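# Press in the gauge pin on the magnet-marked post

## Task

Find which of the checking fixture's four posts has the yellow magnet on it, drive that post's gauge pin fully home and keep it pressed for about one second (letting the spring push it back out afterwards is fine), without disturbing the other three pins or shifting the magnet.

## Robot and tools

Robot: two UR20 arms, left_arm and right_arm, each ending in a Robotiq 2F-85 two-finger gripper with a wrist camera (cam_left_wrist and cam_right_wrist, both 896x504 pixels). Calibrated bases in the scene frame: left_arm at (+0.060, +0.928, 0) m, right_arm at (-0.064, -0.817, 0) m, each turned only slightly about vertical.

Frames. Scene frame: origin on the table top halfway between the arms, +z up, +x out over the table, left_arm on the +y side. Every hand position, orientation and velocity in a result is in that arm's own base frame. Motion offsets are along the axes of the arm's current Hand target, i.e. the gripper's own axes: +z points out along the fingers, y is the direction the fingers open and close, +x is the side where the camera block sits. end_effector_position is the point between the pads when closed; closed fingertips reach about 19 mm past it.

execute_actions(actions, cameras). actions is a list of actions; each action is a table of up to 15 rows, one row per 1/30 s control step, and a short table repeats its final row until 15 steps pass (one action = 0.5 s). A row is always 18 numbers in [-1, 1], both arms in one row: left dx, dy, dz, rx, ry, rz, left gripper position, force_limit, speed, then the same nine for the right arm. dx..rz are offsets, not poses: counted from the Hand target as it was when that action began (every row from that same start, not from the prior row), along the Hand target's axes. Scale: 1.0 equals 0.6 m for dx, dy, dz and 180 degrees for the rotation vector rx, ry, rz. Sending the same offset again moves the arm on by that much again; six zeros re-request the current Hand target. An empty actions list just reports state and images. cameras: list of names, omitted/null/["all"] for all, [] for none.

Gripper numbers (absolute settings, not offsets): position +1 fully open (85 mm), about -0.8 pads touch, -1 closes until blocked. force_limit and speed (both start at +1) set grip strength and closing rate, roughly 20, 85, 150 mm/s at speed -1, 0, +1. To leave a gripper unchanged, resend the numbers it last got; 0 is itself a command.

move(target, speed, blend, stop_force, zero, blocking, cameras). target: one 18-number row as above, or up to 15 such rows; each row's offsets count from the Hand targets at the move's start, not from the previous row. It drives the grippers in straight lines, ending together. speed: m/s, 0.002 to 4.2, default 0.25, one value or one per target. blend: metres of corner rounding for lists. stop_force: N, 6 to 120, one value for both arms; an arm's path ends when its wrist sensor sees that much extra push against its travel, then it backs off slightly but keeps some pressure. zero (only with stop_force): true re-zeroes moving arms first, false keeps the old zero. blocking=false returns after about 0.5 s while the move continues (not allowed with stop_force). The result ends with a move: line giving the outcome (done, off_target, moving, held, fault) and any limits (paced = pose clipped, held = steps withheld). Done means within 3 mm and 2 degrees of target, not that nothing was touched.

wait(seconds 0 to 10): holds last commands; useful for keeping the pin pressed a second. stop(cameras): brakes a running move. zoom_image(camera, region [x0, y0, x1, y1]) enlarges part of the latest image of cam_left_wrist or cam_right_wrist, region at most 504x504 pixels, (0,0) at top left. zero_wrist_force(arm) re-zeroes that arm's force sensor without moving. read_manual(section) only returns licence text. finished_scene(scene) ends the current scene with its number; irreversible.

Reading results: Hand target is the last commanded pose after clipping; the gripper often rests a bit short of it, and only a new command closes that gap. Tool commands shows current gripper commands. object_status: 0 moving, 1 blocked while opening, 2 blocked while closing (grip), 3 at requested position. position_measured is in counts: 3 open, about 78 = 60 mm, 130 = 40 mm, 180 = 20 mm, 230 pads touching. Wrist force and Wrist torque are along the gripper's axes, with a third line giving the strongest reading since the last report; a push on a surface reads as force from it into the arm. Joint velocities may read within noise when still. Calls that ran actions also list intermediate positions. Commanded orientation is clipped to 32 degrees from the measured one each step; arm motion trails commands by about 0.2 s.

Cautions: the arms are stiff, so a target even slightly beyond a firm contact can trigger a fault stop; a net outside force near 150 N (plus or minus 25) or joint contact torque at its limit (wrist joints 98.4 N m) halts that arm for 10 s. Press the pin slowly with stop_force, hold with wait, then retract by commanding the target back off the pin; omit stop_force when backing away from a contact. Keep fingers clear of the other pins and the magnet. Nothing may fall or be left off the table. Do not let the arms strike or squeeze each other, and route around an arm's own base. Holding loads, stretching out or pushing against unreachable poses heats motors; past 70 °C a MOTOR HOT line appears, and at 85 °C the arm is braked for 30 s or more.

Each tool is called after "Request:" in YAML: its name, and indented under it one key for each argument.

## Session

Request:
execute_actions:
  actions: []

Scene clock: 0.00 s.
left_arm: end_effector_position=(+0.6452, +0.5338, +0.3687) position_measured=3 object_status=3 end_effector_quat_wxyz=(+0.054, +0.895, -0.431, +0.101) | right_arm: end_effector_position=(+1.0094, -0.4085, +0.1239) position_measured=3 object_status=3 end_effector_quat_wxyz=(+0.497, -0.362, -0.574, -0.541)
Joint positions: left_arm=[0.541 -1.507 2.094 -2.179 -1.799 -1.706] | right_arm=[2.693 -2.576 -1.22 -2.623 2.507 -0.374]
Joint velocities: within noise
Joint torques (N m): no reading
Motor temperatures (°C): left_arm=[24 36 26 39 35 34] | right_arm=[29 36 36 38 34 39]
Wrist force (N): no reading
Wrist torque (N m): no reading
Wrist force, peak (N): no reading
Hand target: left_arm +0.6452, +0.5338, +0.3687; +0.054, +0.895, -0.431, +0.101 | right_arm +1.0094, -0.4085, +0.1239; +0.497, -0.362, -0.574, -0.541
Tool commands: left_gripper/position=+1.0 left_gripper/force_limit=+1.0 left_gripper/speed=+1.0 right_gripper/position=+1.0 right_gripper/force_limit=+1.0 right_gripper/speed=+1.0

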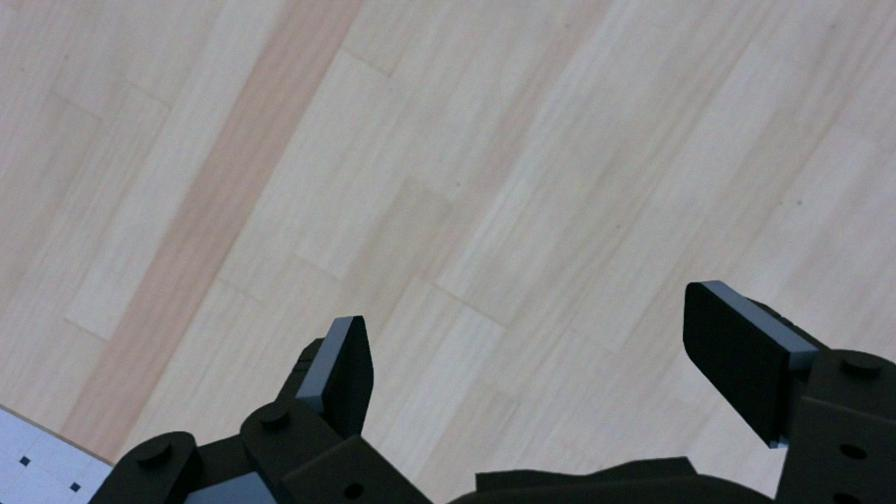

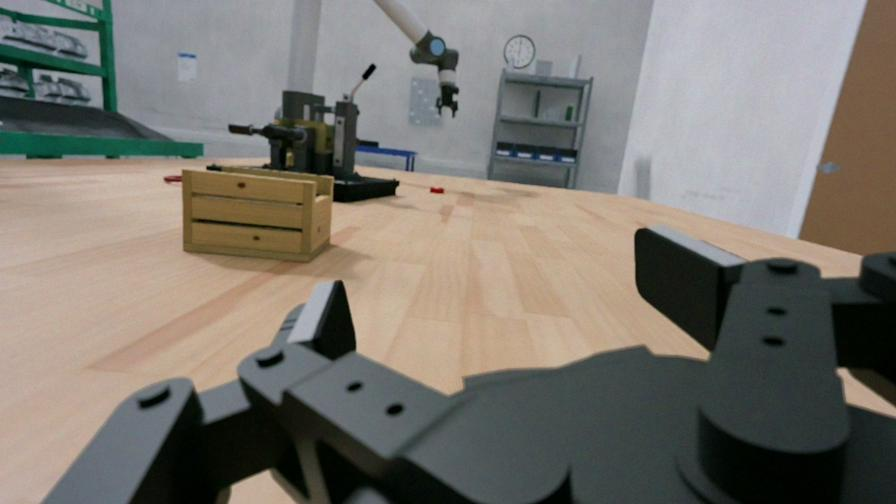

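Request:
zoom_image:
  camera: "cam_right_wrist"
  region: [150, 50, 470, 270]

Request:
zoom_image:
  camera: "cam_left_wrist"
  region: [0, 380, 160, 504]

Scaled by 1.575 from the camera's 896x504 image, which has a finer 1280x720 frame.

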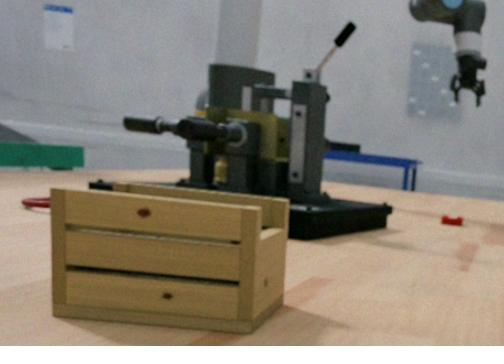

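Scaled by 3.150 from the camera's 896x504 image, which has a finer 1280x720 frame.

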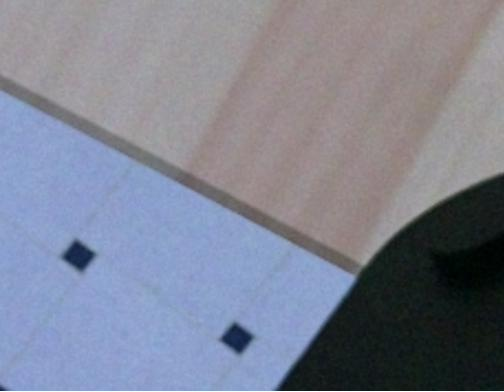

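Request:
move:
  target: [0.818,0.24,0.039,-0.0441,-0.0019,0.1894,1,1,1,0,0,0,0,0,0,1,1,1]
  speed: 0.6
  cameras: ["cam_left_wrist"]

Request:
move:
  target: [0.818,0.24,0.039,-0.0441,-0.0019,0.1894,1,1,1,0,0,0,0,0,0,1,1,1]
  speed: 0.6
  cameras: ["cam_left_wrist"]

Scene clock: 3.50 s.
left_arm: end_effector_position=(+0.8343, +0.0668, +0.4585) position_measured=3 object_status=3 end_effector_quat_wxyz=(+0.082, +0.724, -0.680, +0.080) | right_arm: end_effector_position=(+1.0094, -0.4085, +0.1239) position_measured=3 object_status=3 end_effector_quat_wxyz=(+0.497, -0.362, -0.574, -0.541)
Joint positions: left_arm=[-0.07 -1.566 2.013 -2.039 -1.799 -1.706] | right_arm=[2.693 -2.576 -1.22 -2.623 2.507 -0.374]
Joint velocities: within noise
Joint torques (N m): left_arm=[-24.41 -64.88 -120.12 -6.96 4.46 -1.54] | right_arm=[-0.68 245.05 73.49 -3 1.32 -0.04]
Motor temperatures (°C): left_arm=[24 36 26 39 35 34] | right_arm=[29 36 36 38 34 39]
Wrist force (N): left_arm=[-0.2 -0.2 0.2] | right_arm=[0.2 0.3 0.3]
Wrist torque (N m): left_arm=[-0.06 -0.02 0.00] | right_arm=[0.05 -0.04 0.00]
Wrist force, peak (N): left_arm=[5.4 -1.6 0.8] | right_arm=[0.1 0.2 0.6]
Hand target: left_arm +0.8344, +0.0666, +0.4585; +0.082, +0.724, -0.680, +0.080 | right_arm +1.0094, -0.4085, +0.1239; +0.497, -0.362, -0.574, -0.541
Off the commanded pose: left_arm 0.000 m, 0 deg | right_arm 0.000 m, 0 deg.
move: done
camera_calibration:
cam_left_wrist: T_world_to_cam=[[-0.997786, 0.064547, -0.0160523, 0.852348], [0.0627707, 0.993622, 0.0936711, -0.138456], [0.0219961, 0.0924561, -0.995474, 0.557932], [0, 0, 0, 1]] pos_world=[0.846879, 0.0309722, 0.582058]
Images, in order (width x height): cam_left_wrist 896x504.

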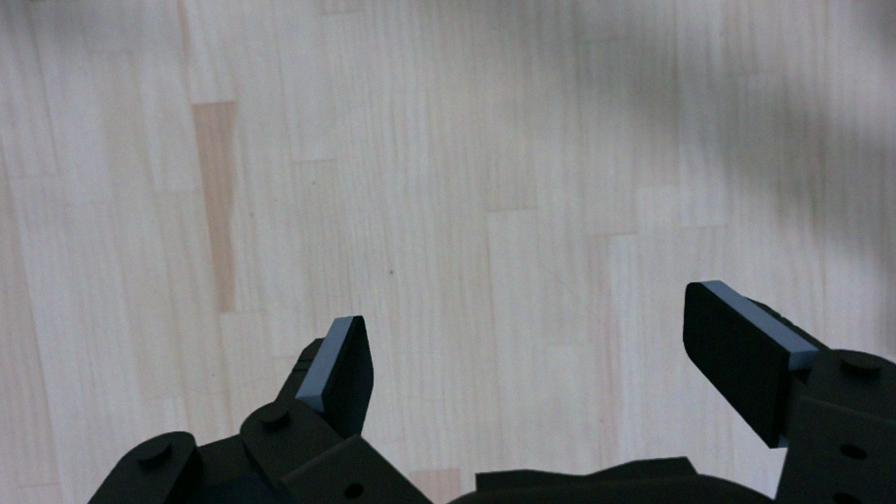

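Scene clock: 5.10 s.
left_arm: end_effector_position=(+0.7215, -0.4244, +0.5483) position_measured=3 object_status=3 end_effector_quat_wxyz=(-0.102, -0.486, +0.866, -0.052) | right_arm: end_effector_position=(+1.0094, -0.4085, +0.1239) position_measured=3 object_status=3 end_effector_quat_wxyz=(+0.497, -0.362, -0.574, -0.541)
Joint positions: left_arm=[-0.682 -1.608 1.921 -1.906 -1.798 -1.707] | right_arm=[2.693 -2.576 -1.22 -2.623 2.507 -0.374]
Joint velocities: within noise
Joint torques (N m): left_arm=[-25 -61.96 -126.34 -6.72 4.19 -0.07] | right_arm=[-0.77 247.24 76.09 -1.9 1.63 0.74]
Motor temperatures (°C): left_arm=[24 36 26 39 35 34] | right_arm=[29 36 36 38 34 39]
Wrist force (N): left_arm=[-0.1 -0.5 0.3] | right_arm=[0.1 0.1 0.1]
Wrist torque (N m): left_arm=[-0.07 -0.01 0.02] | right_arm=[0.03 -0.02 0.00]
Wrist force, peak (N): left_arm=[5.5 -2.1 0.7] | right_arm=[0.1 0.5 0.5]
Hand target: left_arm +0.7214, -0.4247, +0.5483; -0.102, -0.486, +0.866, -0.052 | right_arm +1.0094, -0.4085, +0.1239; +0.497, -0.362, -0.574, -0.541
Off the commanded pose: left_arm 0.000 m, 0 deg | right_arm 0.000 m, 0 deg.
move: done
camera_calibration:
cam_left_wrist: T_world_to_cam=[[-0.780283, 0.625226, -0.0158251, 0.853804], [0.621386, 0.777866, 0.0938302, -0.146431], [0.0709749, 0.0633806, -0.995462, 0.647546], [0, 0, 0, 1]] pos_world=[0.71124, -0.460958, 0.671859]
Images, in order (width x height): cam_left_wrist 896x504.

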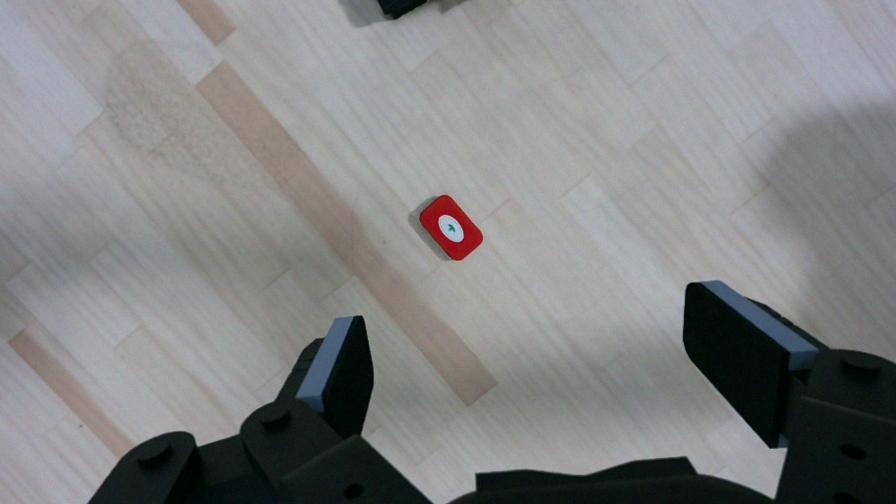

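Request:
move:
  target: [0.511,0.077,-0.085,-0.0252,-0.0011,0.1082,1,1,1,0,0,0,0,0,0,1,1,1]
  speed: 0.6
  cameras: ["cam_left_wrist"]

Scene clock: 6.60 s.
left_arm: end_effector_position=(+0.5333, -0.6459, +0.6678) position_measured=3 object_status=3 end_effector_quat_wxyz=(-0.109, -0.328, +0.938, -0.033) | right_arm: end_effector_position=(+1.0094, -0.4085, +0.1239) position_measured=3 object_status=3 end_effector_quat_wxyz=(+0.497, -0.362, -0.574, -0.541)
Joint positions: left_arm=[-1.03 -1.64 1.783 -1.735 -1.798 -1.707] | right_arm=[2.693 -2.576 -1.22 -2.623 2.507 -0.374]
Joint velocities: within noise
Joint torques (N m): left_arm=[-8.01 -60.09 -128.09 -6.94 4.77 -4.72] | right_arm=[-0.74 250.42 72.71 -1.7 1.7 1.32]
Motor temperatures (°C): left_arm=[24 36 26 39 35 34] | right_arm=[29 36 36 38 34 39]
Wrist force (N): left_arm=[0.2 -0.5 0.0] | right_arm=[-0.2 -0.1 0.1]
Wrist torque (N m): left_arm=[-0.06 -0.05 -0.01] | right_arm=[-0.02 0.03 0.00]
Wrist force, peak (N): left_arm=[5.8 -1.5 -0.9] | right_arm=[-0.3 0.3 0.4]
Hand target: left_arm +0.5332, -0.6460, +0.6678; -0.109, -0.328, +0.938, -0.033 | right_arm +1.0094, -0.4085, +0.1239; +0.497, -0.362, -0.574, -0.541
Off the commanded pose: left_arm 0.000 m, 0 deg | right_arm 0.000 m, 0 deg.
move: done
camera_calibration:
cam_left_wrist: T_world_to_cam=[[-0.519414, 0.854379, -0.0156549, 0.856036], [0.849955, 0.518442, 0.0937802, -0.157803], [0.08824, 0.0354048, -0.99547, 0.766633], [0, 0, 0, 1]] pos_world=[0.511115, -0.67671, 0.79136]
Images, in order (width x height): cam_left_wrist 896x504.

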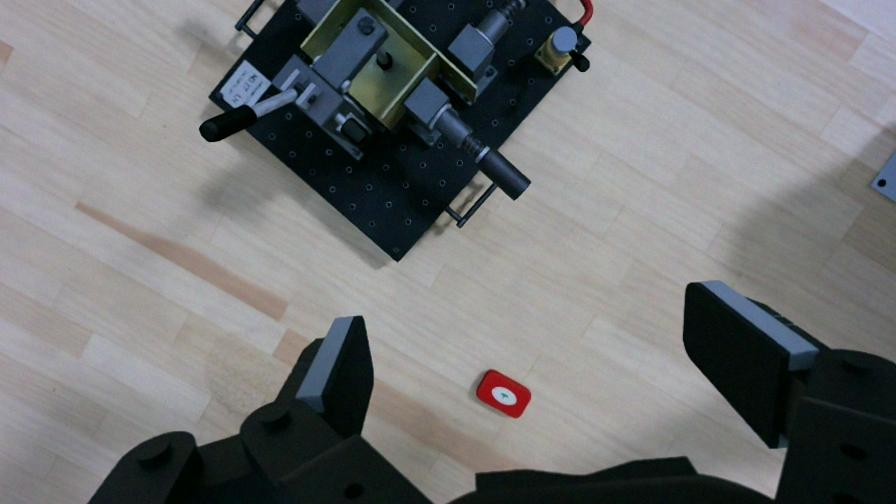

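Request:
move:
  target: [0.4,0,0.1,0,0,0,1,1,1,0,0,0,0,0,0,1,1,1]
  speed: 0.6
  cameras: ["cam_left_wrist"]

Request:
zoom_image:
  camera: "cam_left_wrist"
  region: [200, 0, 704, 320]

Scene clock: 8.03 s.
left_arm: end_effector_position=(+0.3398, -0.8000, +0.6637) position_measured=3 object_status=3 end_effector_quat_wxyz=(-0.109, -0.328, +0.938, -0.033) | right_arm: end_effector_position=(+1.0094, -0.4085, +0.1239) position_measured=3 object_status=3 end_effector_quat_wxyz=(+0.497, -0.362, -0.574, -0.541)
Joint positions: left_arm=[-1.319 -1.625 1.789 -1.821 -1.783 -2.002] | right_arm=[2.693 -2.576 -1.22 -2.623 2.507 -0.374]
Joint velocities: within noise
Joint torques (N m): left_arm=[-19.93 -66.66 -129.05 -13.29 3.8 -5.59] | right_arm=[-1.84 251.87 74.63 -1.69 2.26 0.9]
Motor temperatures (°C): left_arm=[24 36 26 39 35 34] | right_arm=[29 36 36 38 34 39]
Wrist force (N): left_arm=[0.2 -1.0 -0.1] | right_arm=[0.0 0.3 0.4]
Wrist torque (N m): left_arm=[-0.21 -0.04 0.02] | right_arm=[0.06 0.01 -0.01]
Wrist force, peak (N): left_arm=[5.4 -0.9 1.3] | right_arm=[0.2 0.4 0.5]
Hand target: left_arm +0.3397, -0.8001, +0.6637; -0.109, -0.328, +0.938, -0.033 | right_arm +1.0094, -0.4085, +0.1239; +0.497, -0.362, -0.574, -0.541
Off the commanded pose: left_arm 0.000 m, 0 deg | right_arm 0.000 m, 0 deg.
move: done
camera_calibration:
cam_left_wrist: T_world_to_cam=[[-0.519225, 0.854495, -0.0156312, 0.887194], [0.85007, 0.518252, 0.0937839, 0.0866558], [0.0882387, 0.0354074, -0.99547, 0.785075], [0, 0, 0, 1]] pos_world=[0.317716, -0.83081, 0.78726]
Images, in order (width x height): cam_left_wrist 896x504.

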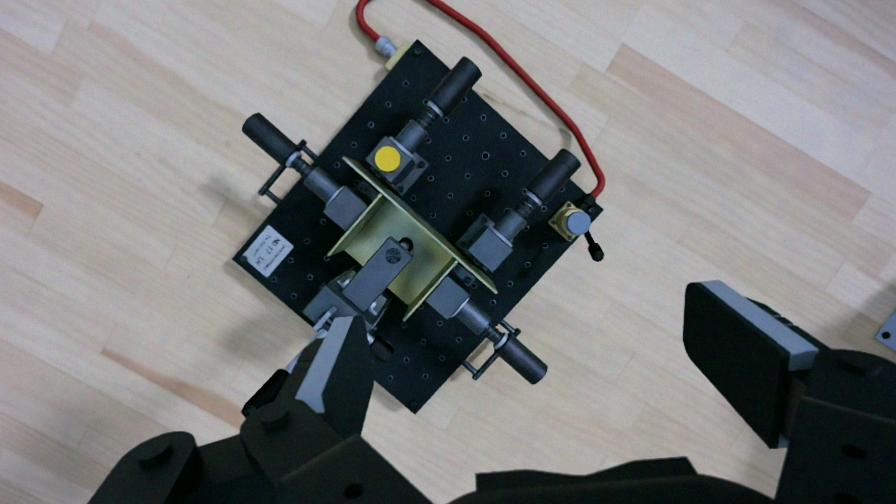

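Scaled by 1.000.

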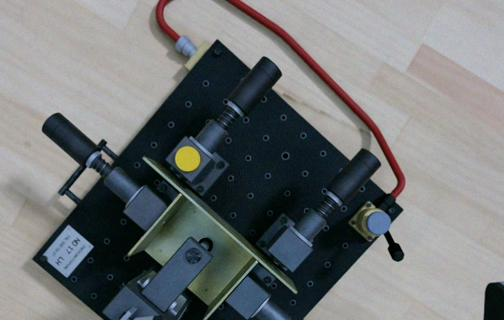

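Request:
move:
  target: [0.327,0.168,0.666,-0.0265,-0.0697,0.256,-1,1,0,0,0,0,0,0,0,1,1,1]
  speed: 0.6
  cameras: ["cam_left_wrist"]

Scene clock: 11.67 s.
left_arm: end_effector_position=(+0.0547, -0.8940, +0.3201) position_measured=232 object_status=3 end_effector_quat_wxyz=(+0.000, +0.067, +0.998, +0.000) | right_arm: end_effector_position=(+1.0094, -0.4085, +0.1239) position_measured=3 object_status=3 end_effector_quat_wxyz=(+0.497, -0.362, -0.574, -0.541)
Joint positions: left_arm=[-1.736 -1.423 2.058 -2.206 -1.572 -1.602] | right_arm=[2.693 -2.576 -1.22 -2.623 2.507 -0.374]
Joint velocities: within noise
Joint torques (N m): left_arm=[-21.4 -91.41 -66.59 -13.59 5.1 1.96] | right_arm=[-0.4 250.92 73.11 0.18 3.05 2.02]
Motor temperatures (°C): left_arm=[24 36 26 39 35 34] | right_arm=[29 36 36 38 34 39]
Wrist force (N): left_arm=[0.5 0.0 -0.3] | right_arm=[-0.1 0.2 0.4]
Wrist torque (N m): left_arm=[-0.05 -0.20 0.07] | right_arm=[0.04 0.02 0.00]
Wrist force, peak (N): left_arm=[4.0 -1.6 3.2] | right_arm=[0.3 0.7 0.4]
Hand target: left_arm +0.0545, -0.8941, +0.3199; +0.000, +0.067, +0.998, +0.000 | right_arm +1.0094, -0.4085, +0.1239; +0.497, -0.362, -0.574, -0.541
Off the commanded pose: left_arm 0.000 m, 0 deg | right_arm 0.000 m, 0 deg.
move: done
camera_calibration:
cam_left_wrist: T_world_to_cam=[[0.259939, 0.965618, 0.00374193, 0.864676], [0.916044, -0.247816, 0.315357, -0.349369], [0.305441, -0.0785457, -0.948966, 0.342833], [0, 0, 0, 1]] pos_world=[-0.00944043, -0.894598, 0.432277]
Images, in order (width x height): cam_left_wrist 896x504.

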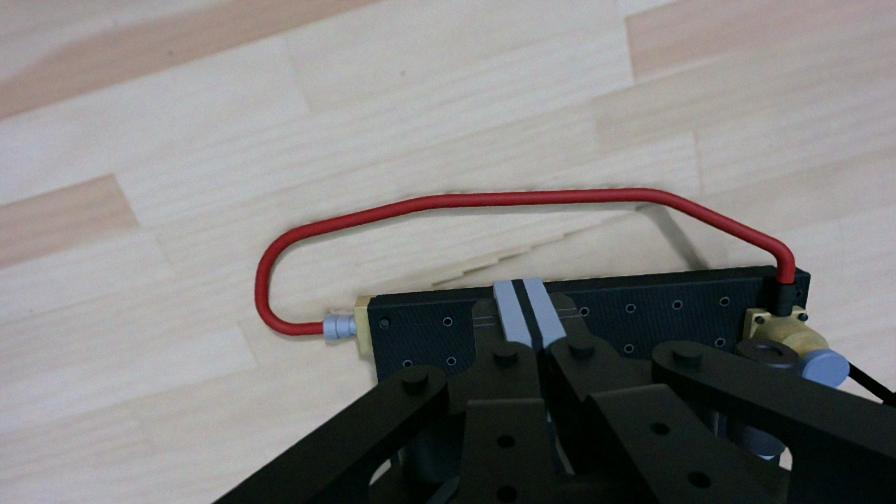

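Request:
move:
  target: [-0.28,0,-0.2,0,0,0,-1,1,0,0,0,0,0,0,0,1,1,1]
  speed: 0.6
  cameras: ["cam_left_wrist"]

Request:
zoom_image:
  camera: "cam_left_wrist"
  region: [350, 0, 854, 320]

Scene clock: 13.80 s.
left_arm: end_effector_position=(+0.2209, -0.9165, +0.4397) position_measured=232 object_status=3 end_effector_quat_wxyz=(+0.000, +0.067, +0.998, +0.000) | right_arm: end_effector_position=(+1.0094, -0.4085, +0.1239) position_measured=3 object_status=3 end_effector_quat_wxyz=(+0.497, -0.362, -0.574, -0.541)
Joint positions: left_arm=[-1.549 -1.449 1.896 -2.018 -1.572 -1.415] | right_arm=[2.693 -2.576 -1.22 -2.623 2.507 -0.374]
Joint velocities: within noise
Joint torques (N m): left_arm=[20.65 -94.29 -118.63 -5.88 -5.33 2.73] | right_arm=[-4.07 256.36 71.53 -0.84 3.79 2.82]
Motor temperatures (°C): left_arm=[24 36 26 39 35 34] | right_arm=[29 36 36 37 34 39]
Wrist force (N): left_arm=[0.2 -0.5 -0.1] | right_arm=[0.0 0.2 0.3]
Wrist torque (N m): left_arm=[-0.09 -0.15 0.04] | right_arm=[0.04 0.00 0.00]
Wrist force, peak (N): left_arm=[-4.2 -0.5 -3.9] | right_arm=[0.0 0.5 0.5]
Hand target: left_arm +0.2211, -0.9165, +0.4398; +0.000, +0.067, +0.998, +0.000 | right_arm +1.0094, -0.4085, +0.1239; +0.497, -0.362, -0.574, -0.541
Off the commanded pose: left_arm 0.000 m, 0 deg | right_arm 0.000 m, 0 deg.
move: done
camera_calibration:
cam_left_wrist: T_world_to_cam=[[0.260169, 0.965556, 0.0037223, 0.842671], [0.91598, -0.248026, 0.315379, -0.545105], [0.30544, -0.0786424, -0.948958, 0.403704], [0, 0, 0, 1]] pos_world=[0.15676, -0.917098, 0.551877]
Images, in order (width x height): cam_left_wrist 896x504.

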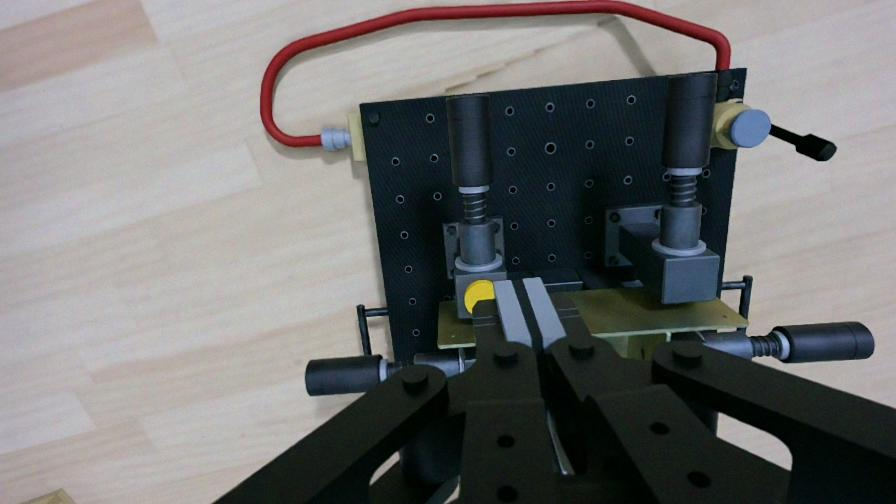

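Scaled by 1.000.

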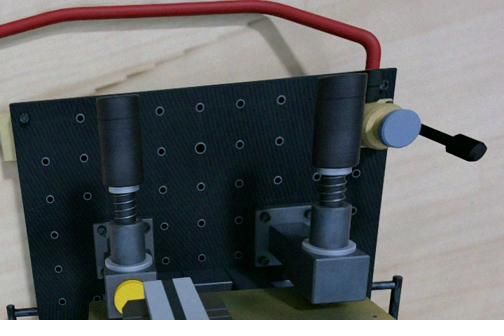

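Request:
move:
  target:
    - [0.1605,0.0178,0.233,0,0,0.0156,-1,1,0,0,0,0,0,0,0,1,1,1]
    - [0.1605,0.0178,0.4217,0,0,0.0156,-1,1,0,0,0,0,0,0,0,1,1,1]
  speed: 0.4
  blend: [0.03,0]

Scene clock: 16.10 s.
left_arm: end_effector_position=(+0.1269, -0.8930, +0.1870) position_measured=232 object_status=3 end_effector_quat_wxyz=(+0.000, +0.091, +0.996, +0.000) | right_arm: end_effector_position=(+1.0094, -0.4085, +0.1239) position_measured=3 object_status=3 end_effector_quat_wxyz=(+0.497, -0.362, -0.574, -0.541)
Joint positions: left_arm=[-1.654 -1.297 2.136 -2.41 -1.572 -1.471] | right_arm=[2.693 -2.576 -1.22 -2.623 2.507 -0.374]
Joint velocities: within noise
Joint torques (N m): left_arm=[-18.86 -102.51 -54.11 -12.67 5.51 -4.35] | right_arm=[-0.84 253.95 74.93 -1.01 3.35 3.48]
Motor temperatures (°C): left_arm=[24 36 26 39 35 34] | right_arm=[29 36 36 37 34 39]
Wrist force (N): left_arm=[-0.2 -0.4 -0.3] | right_arm=[0.2 0.1 0.0]
Wrist torque (N m): left_arm=[-0.17 -0.08 0.06] | right_arm=[0.01 -0.04 -0.01]
Wrist force, peak (N): left_arm=[-1.8 -0.9 -3.6] | right_arm=[0.5 0.5 0.3]
Hand target: left_arm +0.1269, -0.8930, +0.1868; +0.000, +0.091, +0.996, +0.000 | right_arm +1.0094, -0.4085, +0.1239; +0.497, -0.362, -0.574, -0.541
Off the commanded pose: left_arm 0.000 m, 0 deg | right_arm 0.000 m, 0 deg.
move: done
camera_calibration:
cam_left_wrist: T_world_to_cam=[[0.307115, 0.951665, 0.00374579, 0.82701], [0.902736, -0.292566, 0.315394, -0.411649], [0.301246, -0.0934807, -0.948953, 0.181824], [0, 0, 0, 1]] pos_world=[0.0628496, -0.890474, 0.299277]

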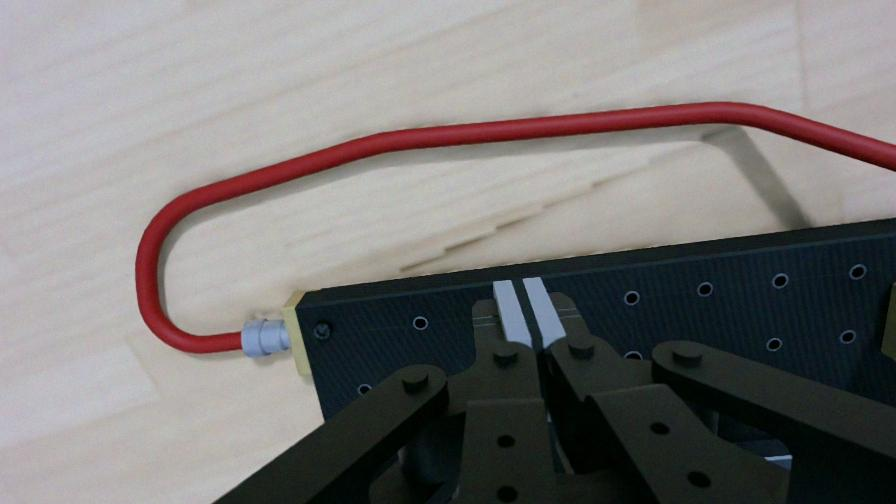

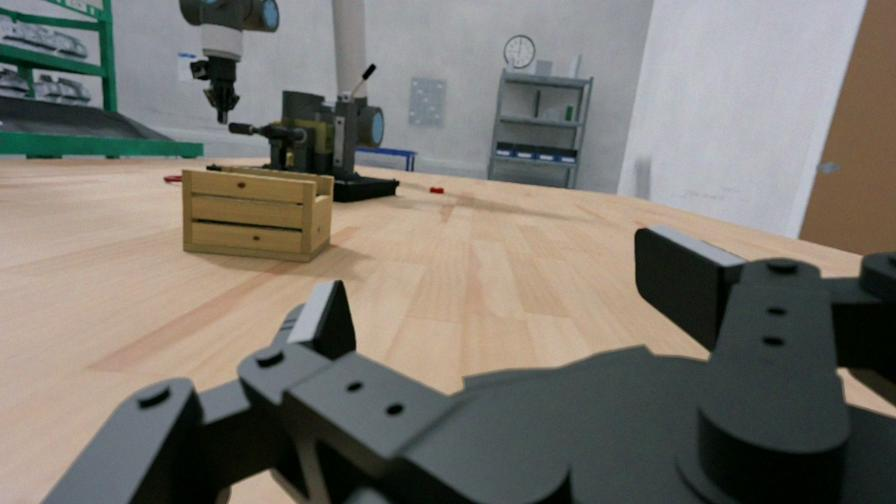

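Request:
zoom_image:
  camera: "cam_right_wrist"
  region: [170, 60, 422, 220]

Scaled by 2.000 from the camera's 896x504 image, which has a finer 1280x720 frame.

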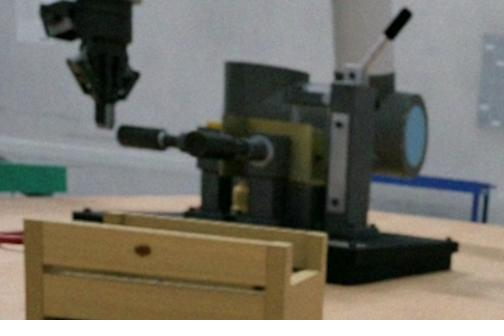

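Request:
move:
  target: [0,0,0.0417,0,0,0,-1,1,0,0,0,0,0,0,0,1,1,1]
  speed: 0.2
  cameras: ["cam_right_wrist"]

Request:
zoom_image:
  camera: "cam_right_wrist"
  region: [196, 80, 322, 160]

Scene clock: 17.63 s.
left_arm: end_effector_position=(+0.1269, -0.8930, +0.1619) position_measured=232 object_status=3 end_effector_quat_wxyz=(+0.000, +0.091, +0.996, +0.000) | right_arm: end_effector_position=(+1.0094, -0.4085, +0.1239) position_measured=3 object_status=3 end_effector_quat_wxyz=(+0.497, -0.362, -0.574, -0.541)
Joint positions: left_arm=[-1.654 -1.27 2.149 -2.449 -1.572 -1.471] | right_arm=[2.693 -2.576 -1.22 -2.623 2.507 -0.374]
Joint velocities: within noise
Joint torques (N m): left_arm=[-11.79 -113.43 -51.81 -13.4 4.84 -3.99] | right_arm=[-2.73 258.35 76.15 -1.47 4.06 3.63]
Motor temperatures (°C): left_arm=[24 36 26 39 35 34] | right_arm=[29 36 36 37 34 39]
Wrist force (N): left_arm=[0.0 -0.2 -0.3] | right_arm=[0.0 0.5 0.2]
Wrist torque (N m): left_arm=[-0.15 -0.12 0.07] | right_arm=[0.08 -0.01 0.00]
Wrist force, peak (N): left_arm=[-0.2 -0.5 -1.0] | right_arm=[0.0 0.7 0.1]
Hand target: left_arm +0.1269, -0.8930, +0.1618; +0.000, +0.091, +0.996, +0.000 | right_arm +1.0094, -0.4085, +0.1239; +0.497, -0.362, -0.574, -0.541
Off the commanded pose: left_arm 0.000 m, 0 deg | right_arm 0.000 m, 0 deg.
move: done
Images, in order (width x height): cam_right_wrist 896x504.

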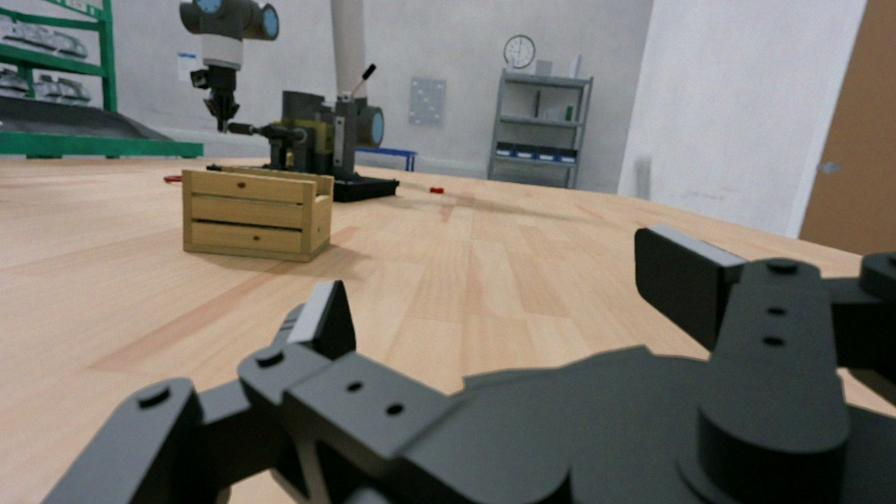

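Scaled by 4.000 from the camera's 896x504 image, which has a finer 1280x720 frame.

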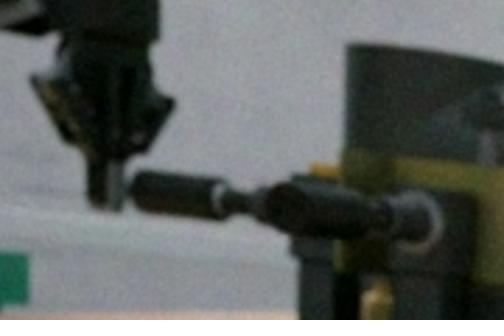

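Request:
move:
  target: [-0.117,0,0,0,0,0,-1,1,0,0,0,0,0,0,0,1,1,1]
  speed: 0.05
  stop_force: 15
  cameras: ["cam_right_wrist"]

Request:
zoom_image:
  camera: "cam_right_wrist"
  region: [196, 80, 322, 160]

Scene clock: 19.73 s.
left_arm: end_effector_position=(+0.1739, -0.9016, +0.1615) position_measured=232 object_status=3 end_effector_quat_wxyz=(-0.002, +0.091, +0.996, +0.000) | right_arm: end_effector_position=(+1.0094, -0.4085, +0.1239) position_measured=3 object_status=3 end_effector_quat_wxyz=(+0.497, -0.362, -0.574, -0.541)
Joint positions: left_arm=[-1.6 -1.255 2.126 -2.441 -1.574 -1.418] | right_arm=[2.693 -2.576 -1.22 -2.623 2.507 -0.374]
Joint velocities: within noise
Joint torques (N m): left_arm=[11.65 -138.82 -77.44 -9.36 1.09 0.82] | right_arm=[-4.78 254.64 76.22 -0.99 4.02 4.08]
Motor temperatures (°C): left_arm=[24 36 26 39 35 34] | right_arm=[29 36 36 37 34 39]
Wrist force (N): left_arm=[12.4 0.7 0.0] | right_arm=[0.3 0.3 0.1]
Wrist torque (N m): left_arm=[-0.04 -0.28 0.00] | right_arm=[0.05 -0.05 0.00]
Wrist force, peak (N): left_arm=[156.9 20.7 -31.4] | right_arm=[0.2 0.5 0.8]
Hand target: left_arm +0.1739, -0.9016, +0.1615; -0.002, +0.091, +0.996, +0.000 (not the last commanded pose) | right_arm +1.0094, -0.4085, +0.1239; +0.497, -0.362, -0.574, -0.541
Tool commands: left_gripper/position=-1.0 left_gripper/force_limit=+1.0 left_gripper/speed=+0.003922 right_gripper/position=+1.0 right_gripper/force_limit=+1.0 right_gripper/speed=+1.0
Off the commanded pose: left_arm 0.022 m, 0 deg | right_arm 0.000 m, 0 deg.
FORCE FAULT: contact force on the left arm reached its limit, and that arm stopped. The contact can be on any part of that arm, not only on its tool. That arm's remaining commands of this call were not run. That arm is still stopped at the end of this call. That arm stays stopped for about 9 more seconds. Until then a move that you send moves the other arm only, and its call returns only when the move has ended. Once the stop has ended, the next robot result says so. If the stop ends while you think or write, that arm runs what you send next, counted from a new Hand target: where the arm stands when the stop ends. While its stop runs, that arm takes no new command, but its gripper still runs the gripper command that each later call begins with. Until it ends, the stop uses up actions while you think or wait. An arm that is not stopped still takes commands.
move: fault (left_arm; stop_force had ended the path)
Images, in order (width x height): cam_right_wrist 896x504.

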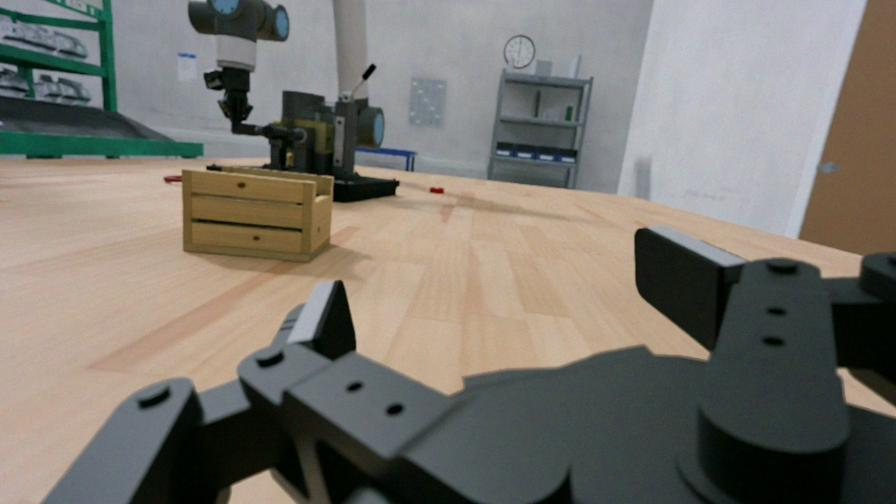

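Scaled by 4.000 from the camera's 896x504 image, which has a finer 1280x720 frame.

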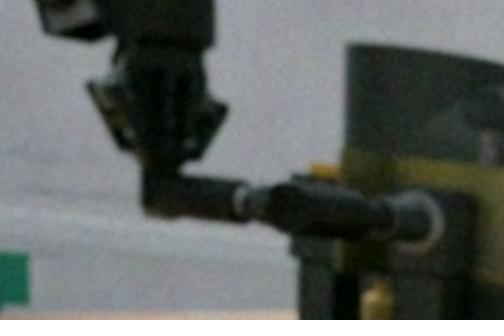

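Request:
wait:
  seconds: 9.5

Request:
zoom_image:
  camera: "cam_right_wrist"
  region: [216, 100, 279, 140]

Request:
zoom_image:
  camera: "cam_left_wrist"
  region: [196, 200, 700, 504]

Scene clock: 29.77 s.
left_arm: end_effector_position=(+0.1739, -0.9016, +0.1615) position_measured=232 object_status=3 end_effector_quat_wxyz=(-0.002, +0.091, +0.996, +0.000) | right_arm: end_effector_position=(+1.0094, -0.4085, +0.1239) position_measured=3 object_status=3 end_effector_quat_wxyz=(+0.497, -0.362, -0.574, -0.541)
Joint positions: left_arm=[-1.6 -1.255 2.126 -2.441 -1.574 -1.418] | right_arm=[2.693 -2.576 -1.22 -2.623 2.507 -0.374]
Joint velocities: within noise
Joint torques (N m): left_arm=[9.16 -137.5 -76.54 -9.74 1.75 1.19] | right_arm=[-2.46 255.02 74.94 -0.16 3.68 3.92]
Motor temperatures (°C): left_arm=[24 36 26 39 35 34] | right_arm=[28 36 36 37 34 39]
Wrist force (N): left_arm=[12.0 0.5 0.2] | right_arm=[0.2 0.4 0.0]
Wrist torque (N m): left_arm=[-0.12 -0.20 0.00] | right_arm=[0.07 -0.04 0.00]
Wrist force, peak (N): left_arm=[12.5 0.5 0.1] | right_arm=[0.1 0.3 0.8]
Hand target: left_arm +0.1739, -0.9016, +0.1615; -0.002, +0.091, +0.996, +0.000 (not the last commanded pose) | right_arm +1.0094, -0.4085, +0.1239; +0.497, -0.362, -0.574, -0.541
Tool commands: left_gripper/position=-1.0 left_gripper/force_limit=+1.0 left_gripper/speed=+0.003922 right_gripper/position=+1.0 right_gripper/force_limit=+1.0 right_gripper/speed=+1.0
Off the commanded pose: left_arm 0.022 m, 0 deg | right_arm 0.000 m, 0 deg.
FORCE FAULT, CONTINUED: the left arm's stop, for the force fault that an earlier result reported, is over. The rest of the stop counts as 19 of the actions that you can send in this scene. During its stop the left arm's controller moved it back a little. That arm's target is now where it stood when the stop ended, not its last command. That arm accepts commands again.
wait: 9.50 s; at rest from the start
camera_calibration:
cam_left_wrist: T_world_to_cam=[[0.305469, 0.952196, 0.00347554, 0.821685], [0.904097, -0.29118, 0.312767, -0.447125], [0.298828, -0.0923984, -0.949823, 0.144221], [0, 0, 0, 1]] pos_world=[0.110148, -0.899273, 0.273975]

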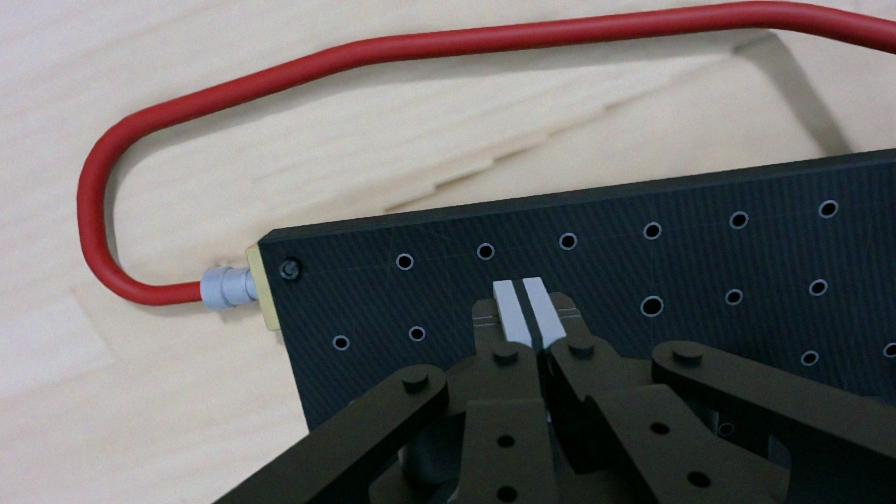

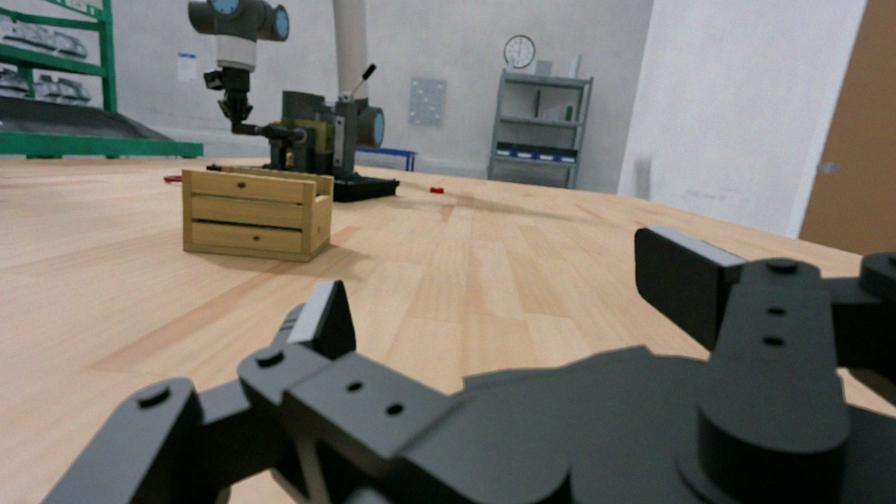

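Scaled by 8.000 from the camera's 896x504 image, which has a finer 1280x720 frame.

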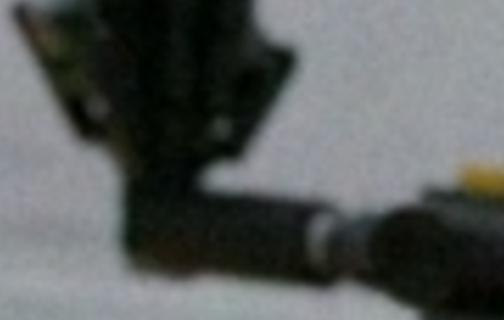

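Scaled by 1.000.

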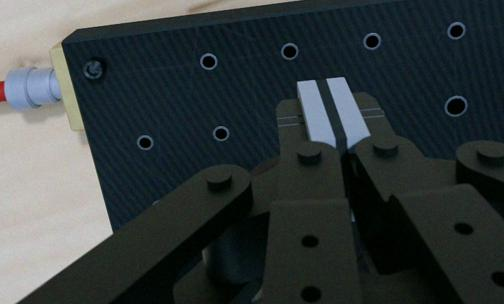

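Request:
move:
  target: [-0.0167,0,0,0,0,0,-1,1,0,0,0,0,0,0,0,1,1,1]
  speed: 0.01
  stop_force: 40
  cameras: ["cam_right_wrist"]

Scene clock: 31.53 s.
left_arm: end_effector_position=(+0.1755, -0.9019, +0.1615) position_measured=232 object_status=3 end_effector_quat_wxyz=(-0.002, +0.091, +0.996, +0.000) | right_arm: end_effector_position=(+1.0094, -0.4085, +0.1239) position_measured=3 object_status=3 end_effector_quat_wxyz=(+0.497, -0.362, -0.574, -0.541)
Joint positions: left_arm=[-1.598 -1.254 2.125 -2.441 -1.574 -1.416] | right_arm=[2.693 -2.576 -1.22 -2.623 2.507 -0.374]
Joint velocities: within noise
Joint torques (N m): left_arm=[24.64 -149.66 -60.95 -17.82 22.07 -3.99] | right_arm=[-9.71 254.75 75.58 -0.98 3.38 3.71]
Motor temperatures (°C): left_arm=[24 36 26 39 35 34] | right_arm=[28 36 36 37 34 39]
Wrist force (N): left_arm=[56.5 10.7 -9.7] | right_arm=[0.0 0.3 0.2]
Wrist torque (N m): left_arm=[-0.10 -0.76 -0.29] | right_arm=[0.04 0.01 -0.01]
Wrist force, peak (N): left_arm=[75.4 10.8 -16.1] | right_arm=[0.5 0.5 0.1]
Hand target: left_arm +0.1755, -0.9018, +0.1615; -0.002, +0.091, +0.996, +0.000 (not the last commanded pose) | right_arm +1.0094, -0.4085, +0.1239; +0.497, -0.362, -0.574, -0.541
Off the commanded pose: left_arm 0.008 m, 0 deg | right_arm 0.000 m, 0 deg.
move: contact (left_arm)
Images, in order (width x height): cam_right_wrist 896x504.

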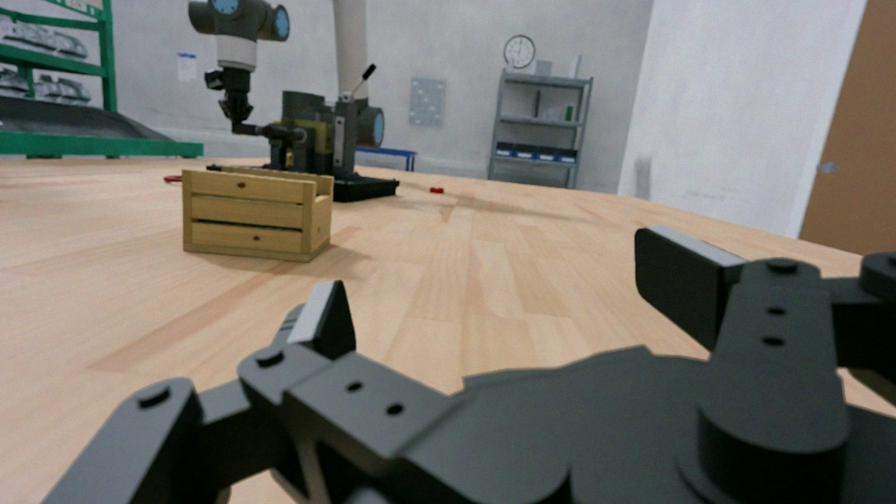

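Request:
wait:
  seconds: 1.2
  cameras: []

Request:
move:
  target: [0.0667,0,0,0,0,0,-1,1,0,0,0,0,0,0,0,1,1,1]
  speed: 0.1
  cameras: ["cam_right_wrist"]

Request:
zoom_image:
  camera: "cam_right_wrist"
  region: [216, 100, 279, 140]

Request:
move:
  target: [-0.05,0,0,0,0,0,-1,1,0,0,0,0,0,0,0,1,1,1]
  speed: 0.015
  stop_force: 6
  cameras: ["cam_right_wrist"]

Scene clock: 33.37 s.
left_arm: end_effector_position=(+0.1755, -0.9018, +0.1615) position_measured=232 object_status=3 end_effector_quat_wxyz=(-0.002, +0.091, +0.996, +0.000) | right_arm: end_effector_position=(+1.0094, -0.4085, +0.1239) position_measured=3 object_status=3 end_effector_quat_wxyz=(+0.497, -0.362, -0.574, -0.541)
Joint positions: left_arm=[-1.598 -1.254 2.125 -2.441 -1.574 -1.416] | right_arm=[2.693 -2.576 -1.22 -2.623 2.507 -0.374]
Joint velocities: within noise
Joint torques (N m): left_arm=[25.46 -157.36 -61.66 -8.17 17.71 -4.1] | right_arm=[-7.76 255.84 75.51 -0.95 2.75 3.14]
Motor temperatures (°C): left_arm=[24 36 26 39 35 34] | right_arm=[28 36 36 37 34 39]
Wrist force (N): left_arm=[52.1 1.0 -6.3] | right_arm=[0.1 0.6 0.4]
Wrist torque (N m): left_arm=[-0.14 -0.73 -0.17] | right_arm=[0.11 -0.02 0.00]
Wrist force, peak (N): left_arm=[56.6 10.5 -11.4] | right_arm=[0.1 0.6 0.4]
Hand target: left_arm +0.1755, -0.9018, +0.1615; -0.002, +0.091, +0.996, +0.000 (not the last commanded pose) | right_arm +1.0094, -0.4085, +0.1239; +0.497, -0.362, -0.574, -0.541
Tool commands: left_gripper/position=-1.0 left_gripper/force_limit=+1.0 left_gripper/speed=+0.0 right_gripper/position=+1.0 right_gripper/force_limit=+1.0 right_gripper/speed=+1.0
Off the commanded pose: left_arm 0.008 m, 0 deg | right_arm 0.000 m, 0 deg.
wait: 1.20 s; at rest from the start
No camera images: "cameras" was empty.

Scene clock: 34.23 s.
left_arm: end_effector_position=(+0.1363, -0.8947, +0.1617) position_measured=232 object_status=3 end_effector_quat_wxyz=(-0.002, +0.091, +0.996, +0.000) | right_arm: end_effector_position=(+1.0094, -0.4085, +0.1239) position_measured=3 object_status=3 end_effector_quat_wxyz=(+0.497, -0.362, -0.574, -0.541)
Joint positions: left_arm=[-1.642 -1.267 2.144 -2.448 -1.575 -1.461] | right_arm=[2.693 -2.576 -1.22 -2.623 2.507 -0.374]
Joint velocities: within noise
Joint torques (N m): left_arm=[-14.29 -157.81 -52.63 -13.01 -4.24 -5.6] | right_arm=[-5.45 253.31 77.11 -0.28 3.47 3.71]
Motor temperatures (°C): left_arm=[24 36 26 39 35 34] | right_arm=[28 36 36 37 34 39]
Wrist force (N): left_arm=[-4.4 9.1 -0.3] | right_arm=[0.1 0.2 0.2]
Wrist torque (N m): left_arm=[1.55 0.68 0.06] | right_arm=[0.04 -0.01 -0.01]
Wrist force, peak (N): left_arm=[51.7 1.2 -6.6] | right_arm=[0.3 0.4 0.6]
Hand target: left_arm +0.1361, -0.8946, +0.1617; -0.002, +0.091, +0.996, +0.000 | right_arm +1.0094, -0.4085, +0.1239; +0.497, -0.362, -0.574, -0.541
Off the commanded pose: left_arm 0.000 m, 0 deg | right_arm 0.000 m, 0 deg.
move: done
Images, in order (width x height): cam_right_wrist 896x504.

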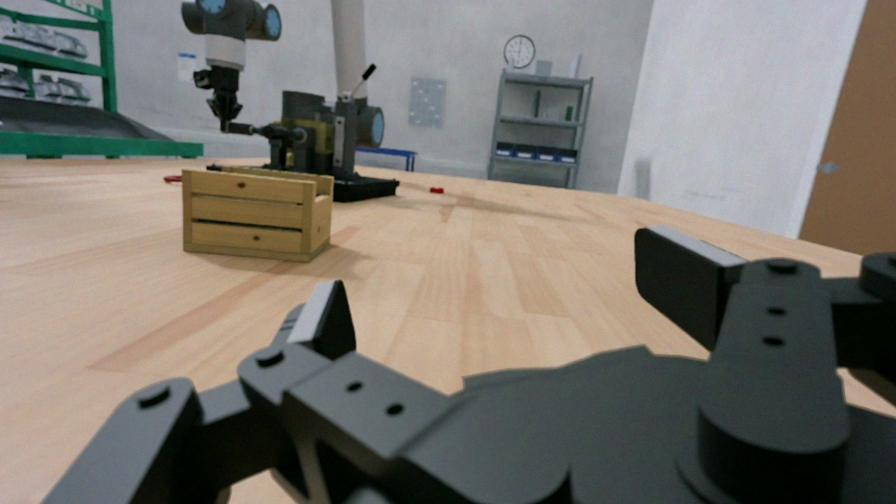

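Scaled by 8.000 from the camera's 896x504 image, which has a finer 1280x720 frame.

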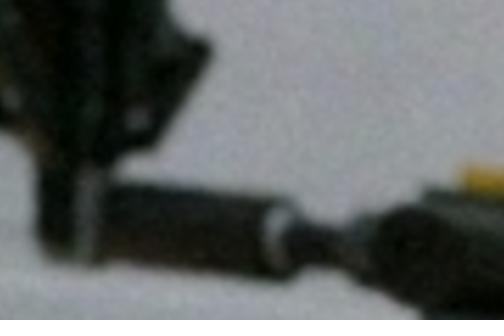

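Scene clock: 36.87 s.
left_arm: end_effector_position=(+0.1554, -0.8981, +0.1616) position_measured=232 object_status=3 end_effector_quat_wxyz=(-0.002, +0.091, +0.996, +0.000) | right_arm: end_effector_position=(+1.0094, -0.4085, +0.1239) position_measured=3 object_status=3 end_effector_quat_wxyz=(+0.497, -0.362, -0.574, -0.541)
Joint positions: left_arm=[-1.62 -1.261 2.135 -2.444 -1.575 -1.439] | right_arm=[2.693 -2.576 -1.22 -2.623 2.507 -0.374]
Joint velocities: within noise
Joint torques (N m): left_arm=[-11.86 -163.44 -50.39 -12.59 3.71 -4.33] | right_arm=[-9.05 250.07 79.91 -1.04 3.23 3.86]
Motor temperatures (°C): left_arm=[24 36 26 39 35 34] | right_arm=[28 36 36 37 34 39]
Wrist force (N): left_arm=[1.2 7.7 -0.1] | right_arm=[0.3 0.2 0.5]
Wrist torque (N m): left_arm=[1.57 0.61 0.05] | right_arm=[0.03 -0.05 0.00]
Wrist force, peak (N): left_arm=[1.2 10.6 -0.3] | right_arm=[0.1 0.5 0.5]
Hand target: left_arm +0.1554, -0.8982, +0.1616; -0.002, +0.091, +0.996, +0.000 (not the last commanded pose) | right_arm +1.0094, -0.4085, +0.1239; +0.497, -0.362, -0.574, -0.541
Off the commanded pose: left_arm 0.010 m, 0 deg | right_arm 0.000 m, 0 deg.
move: contact (left_arm)
Images, in order (width x height): cam_right_wrist 896x504.

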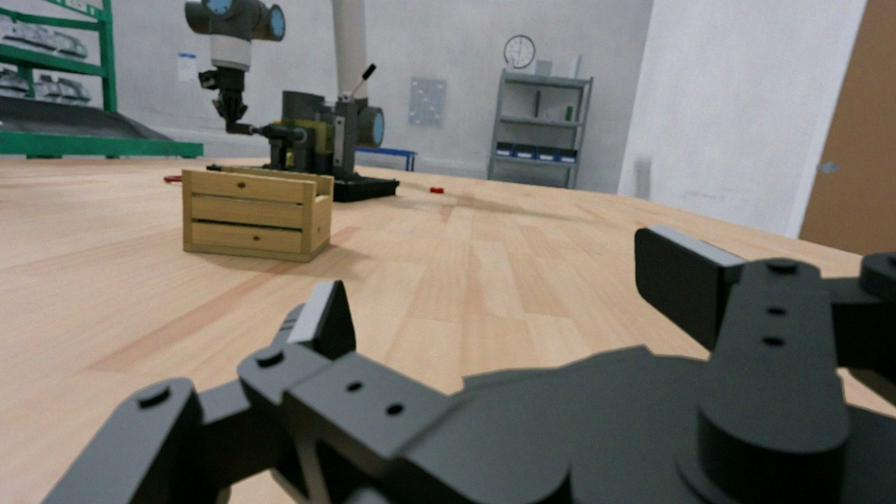

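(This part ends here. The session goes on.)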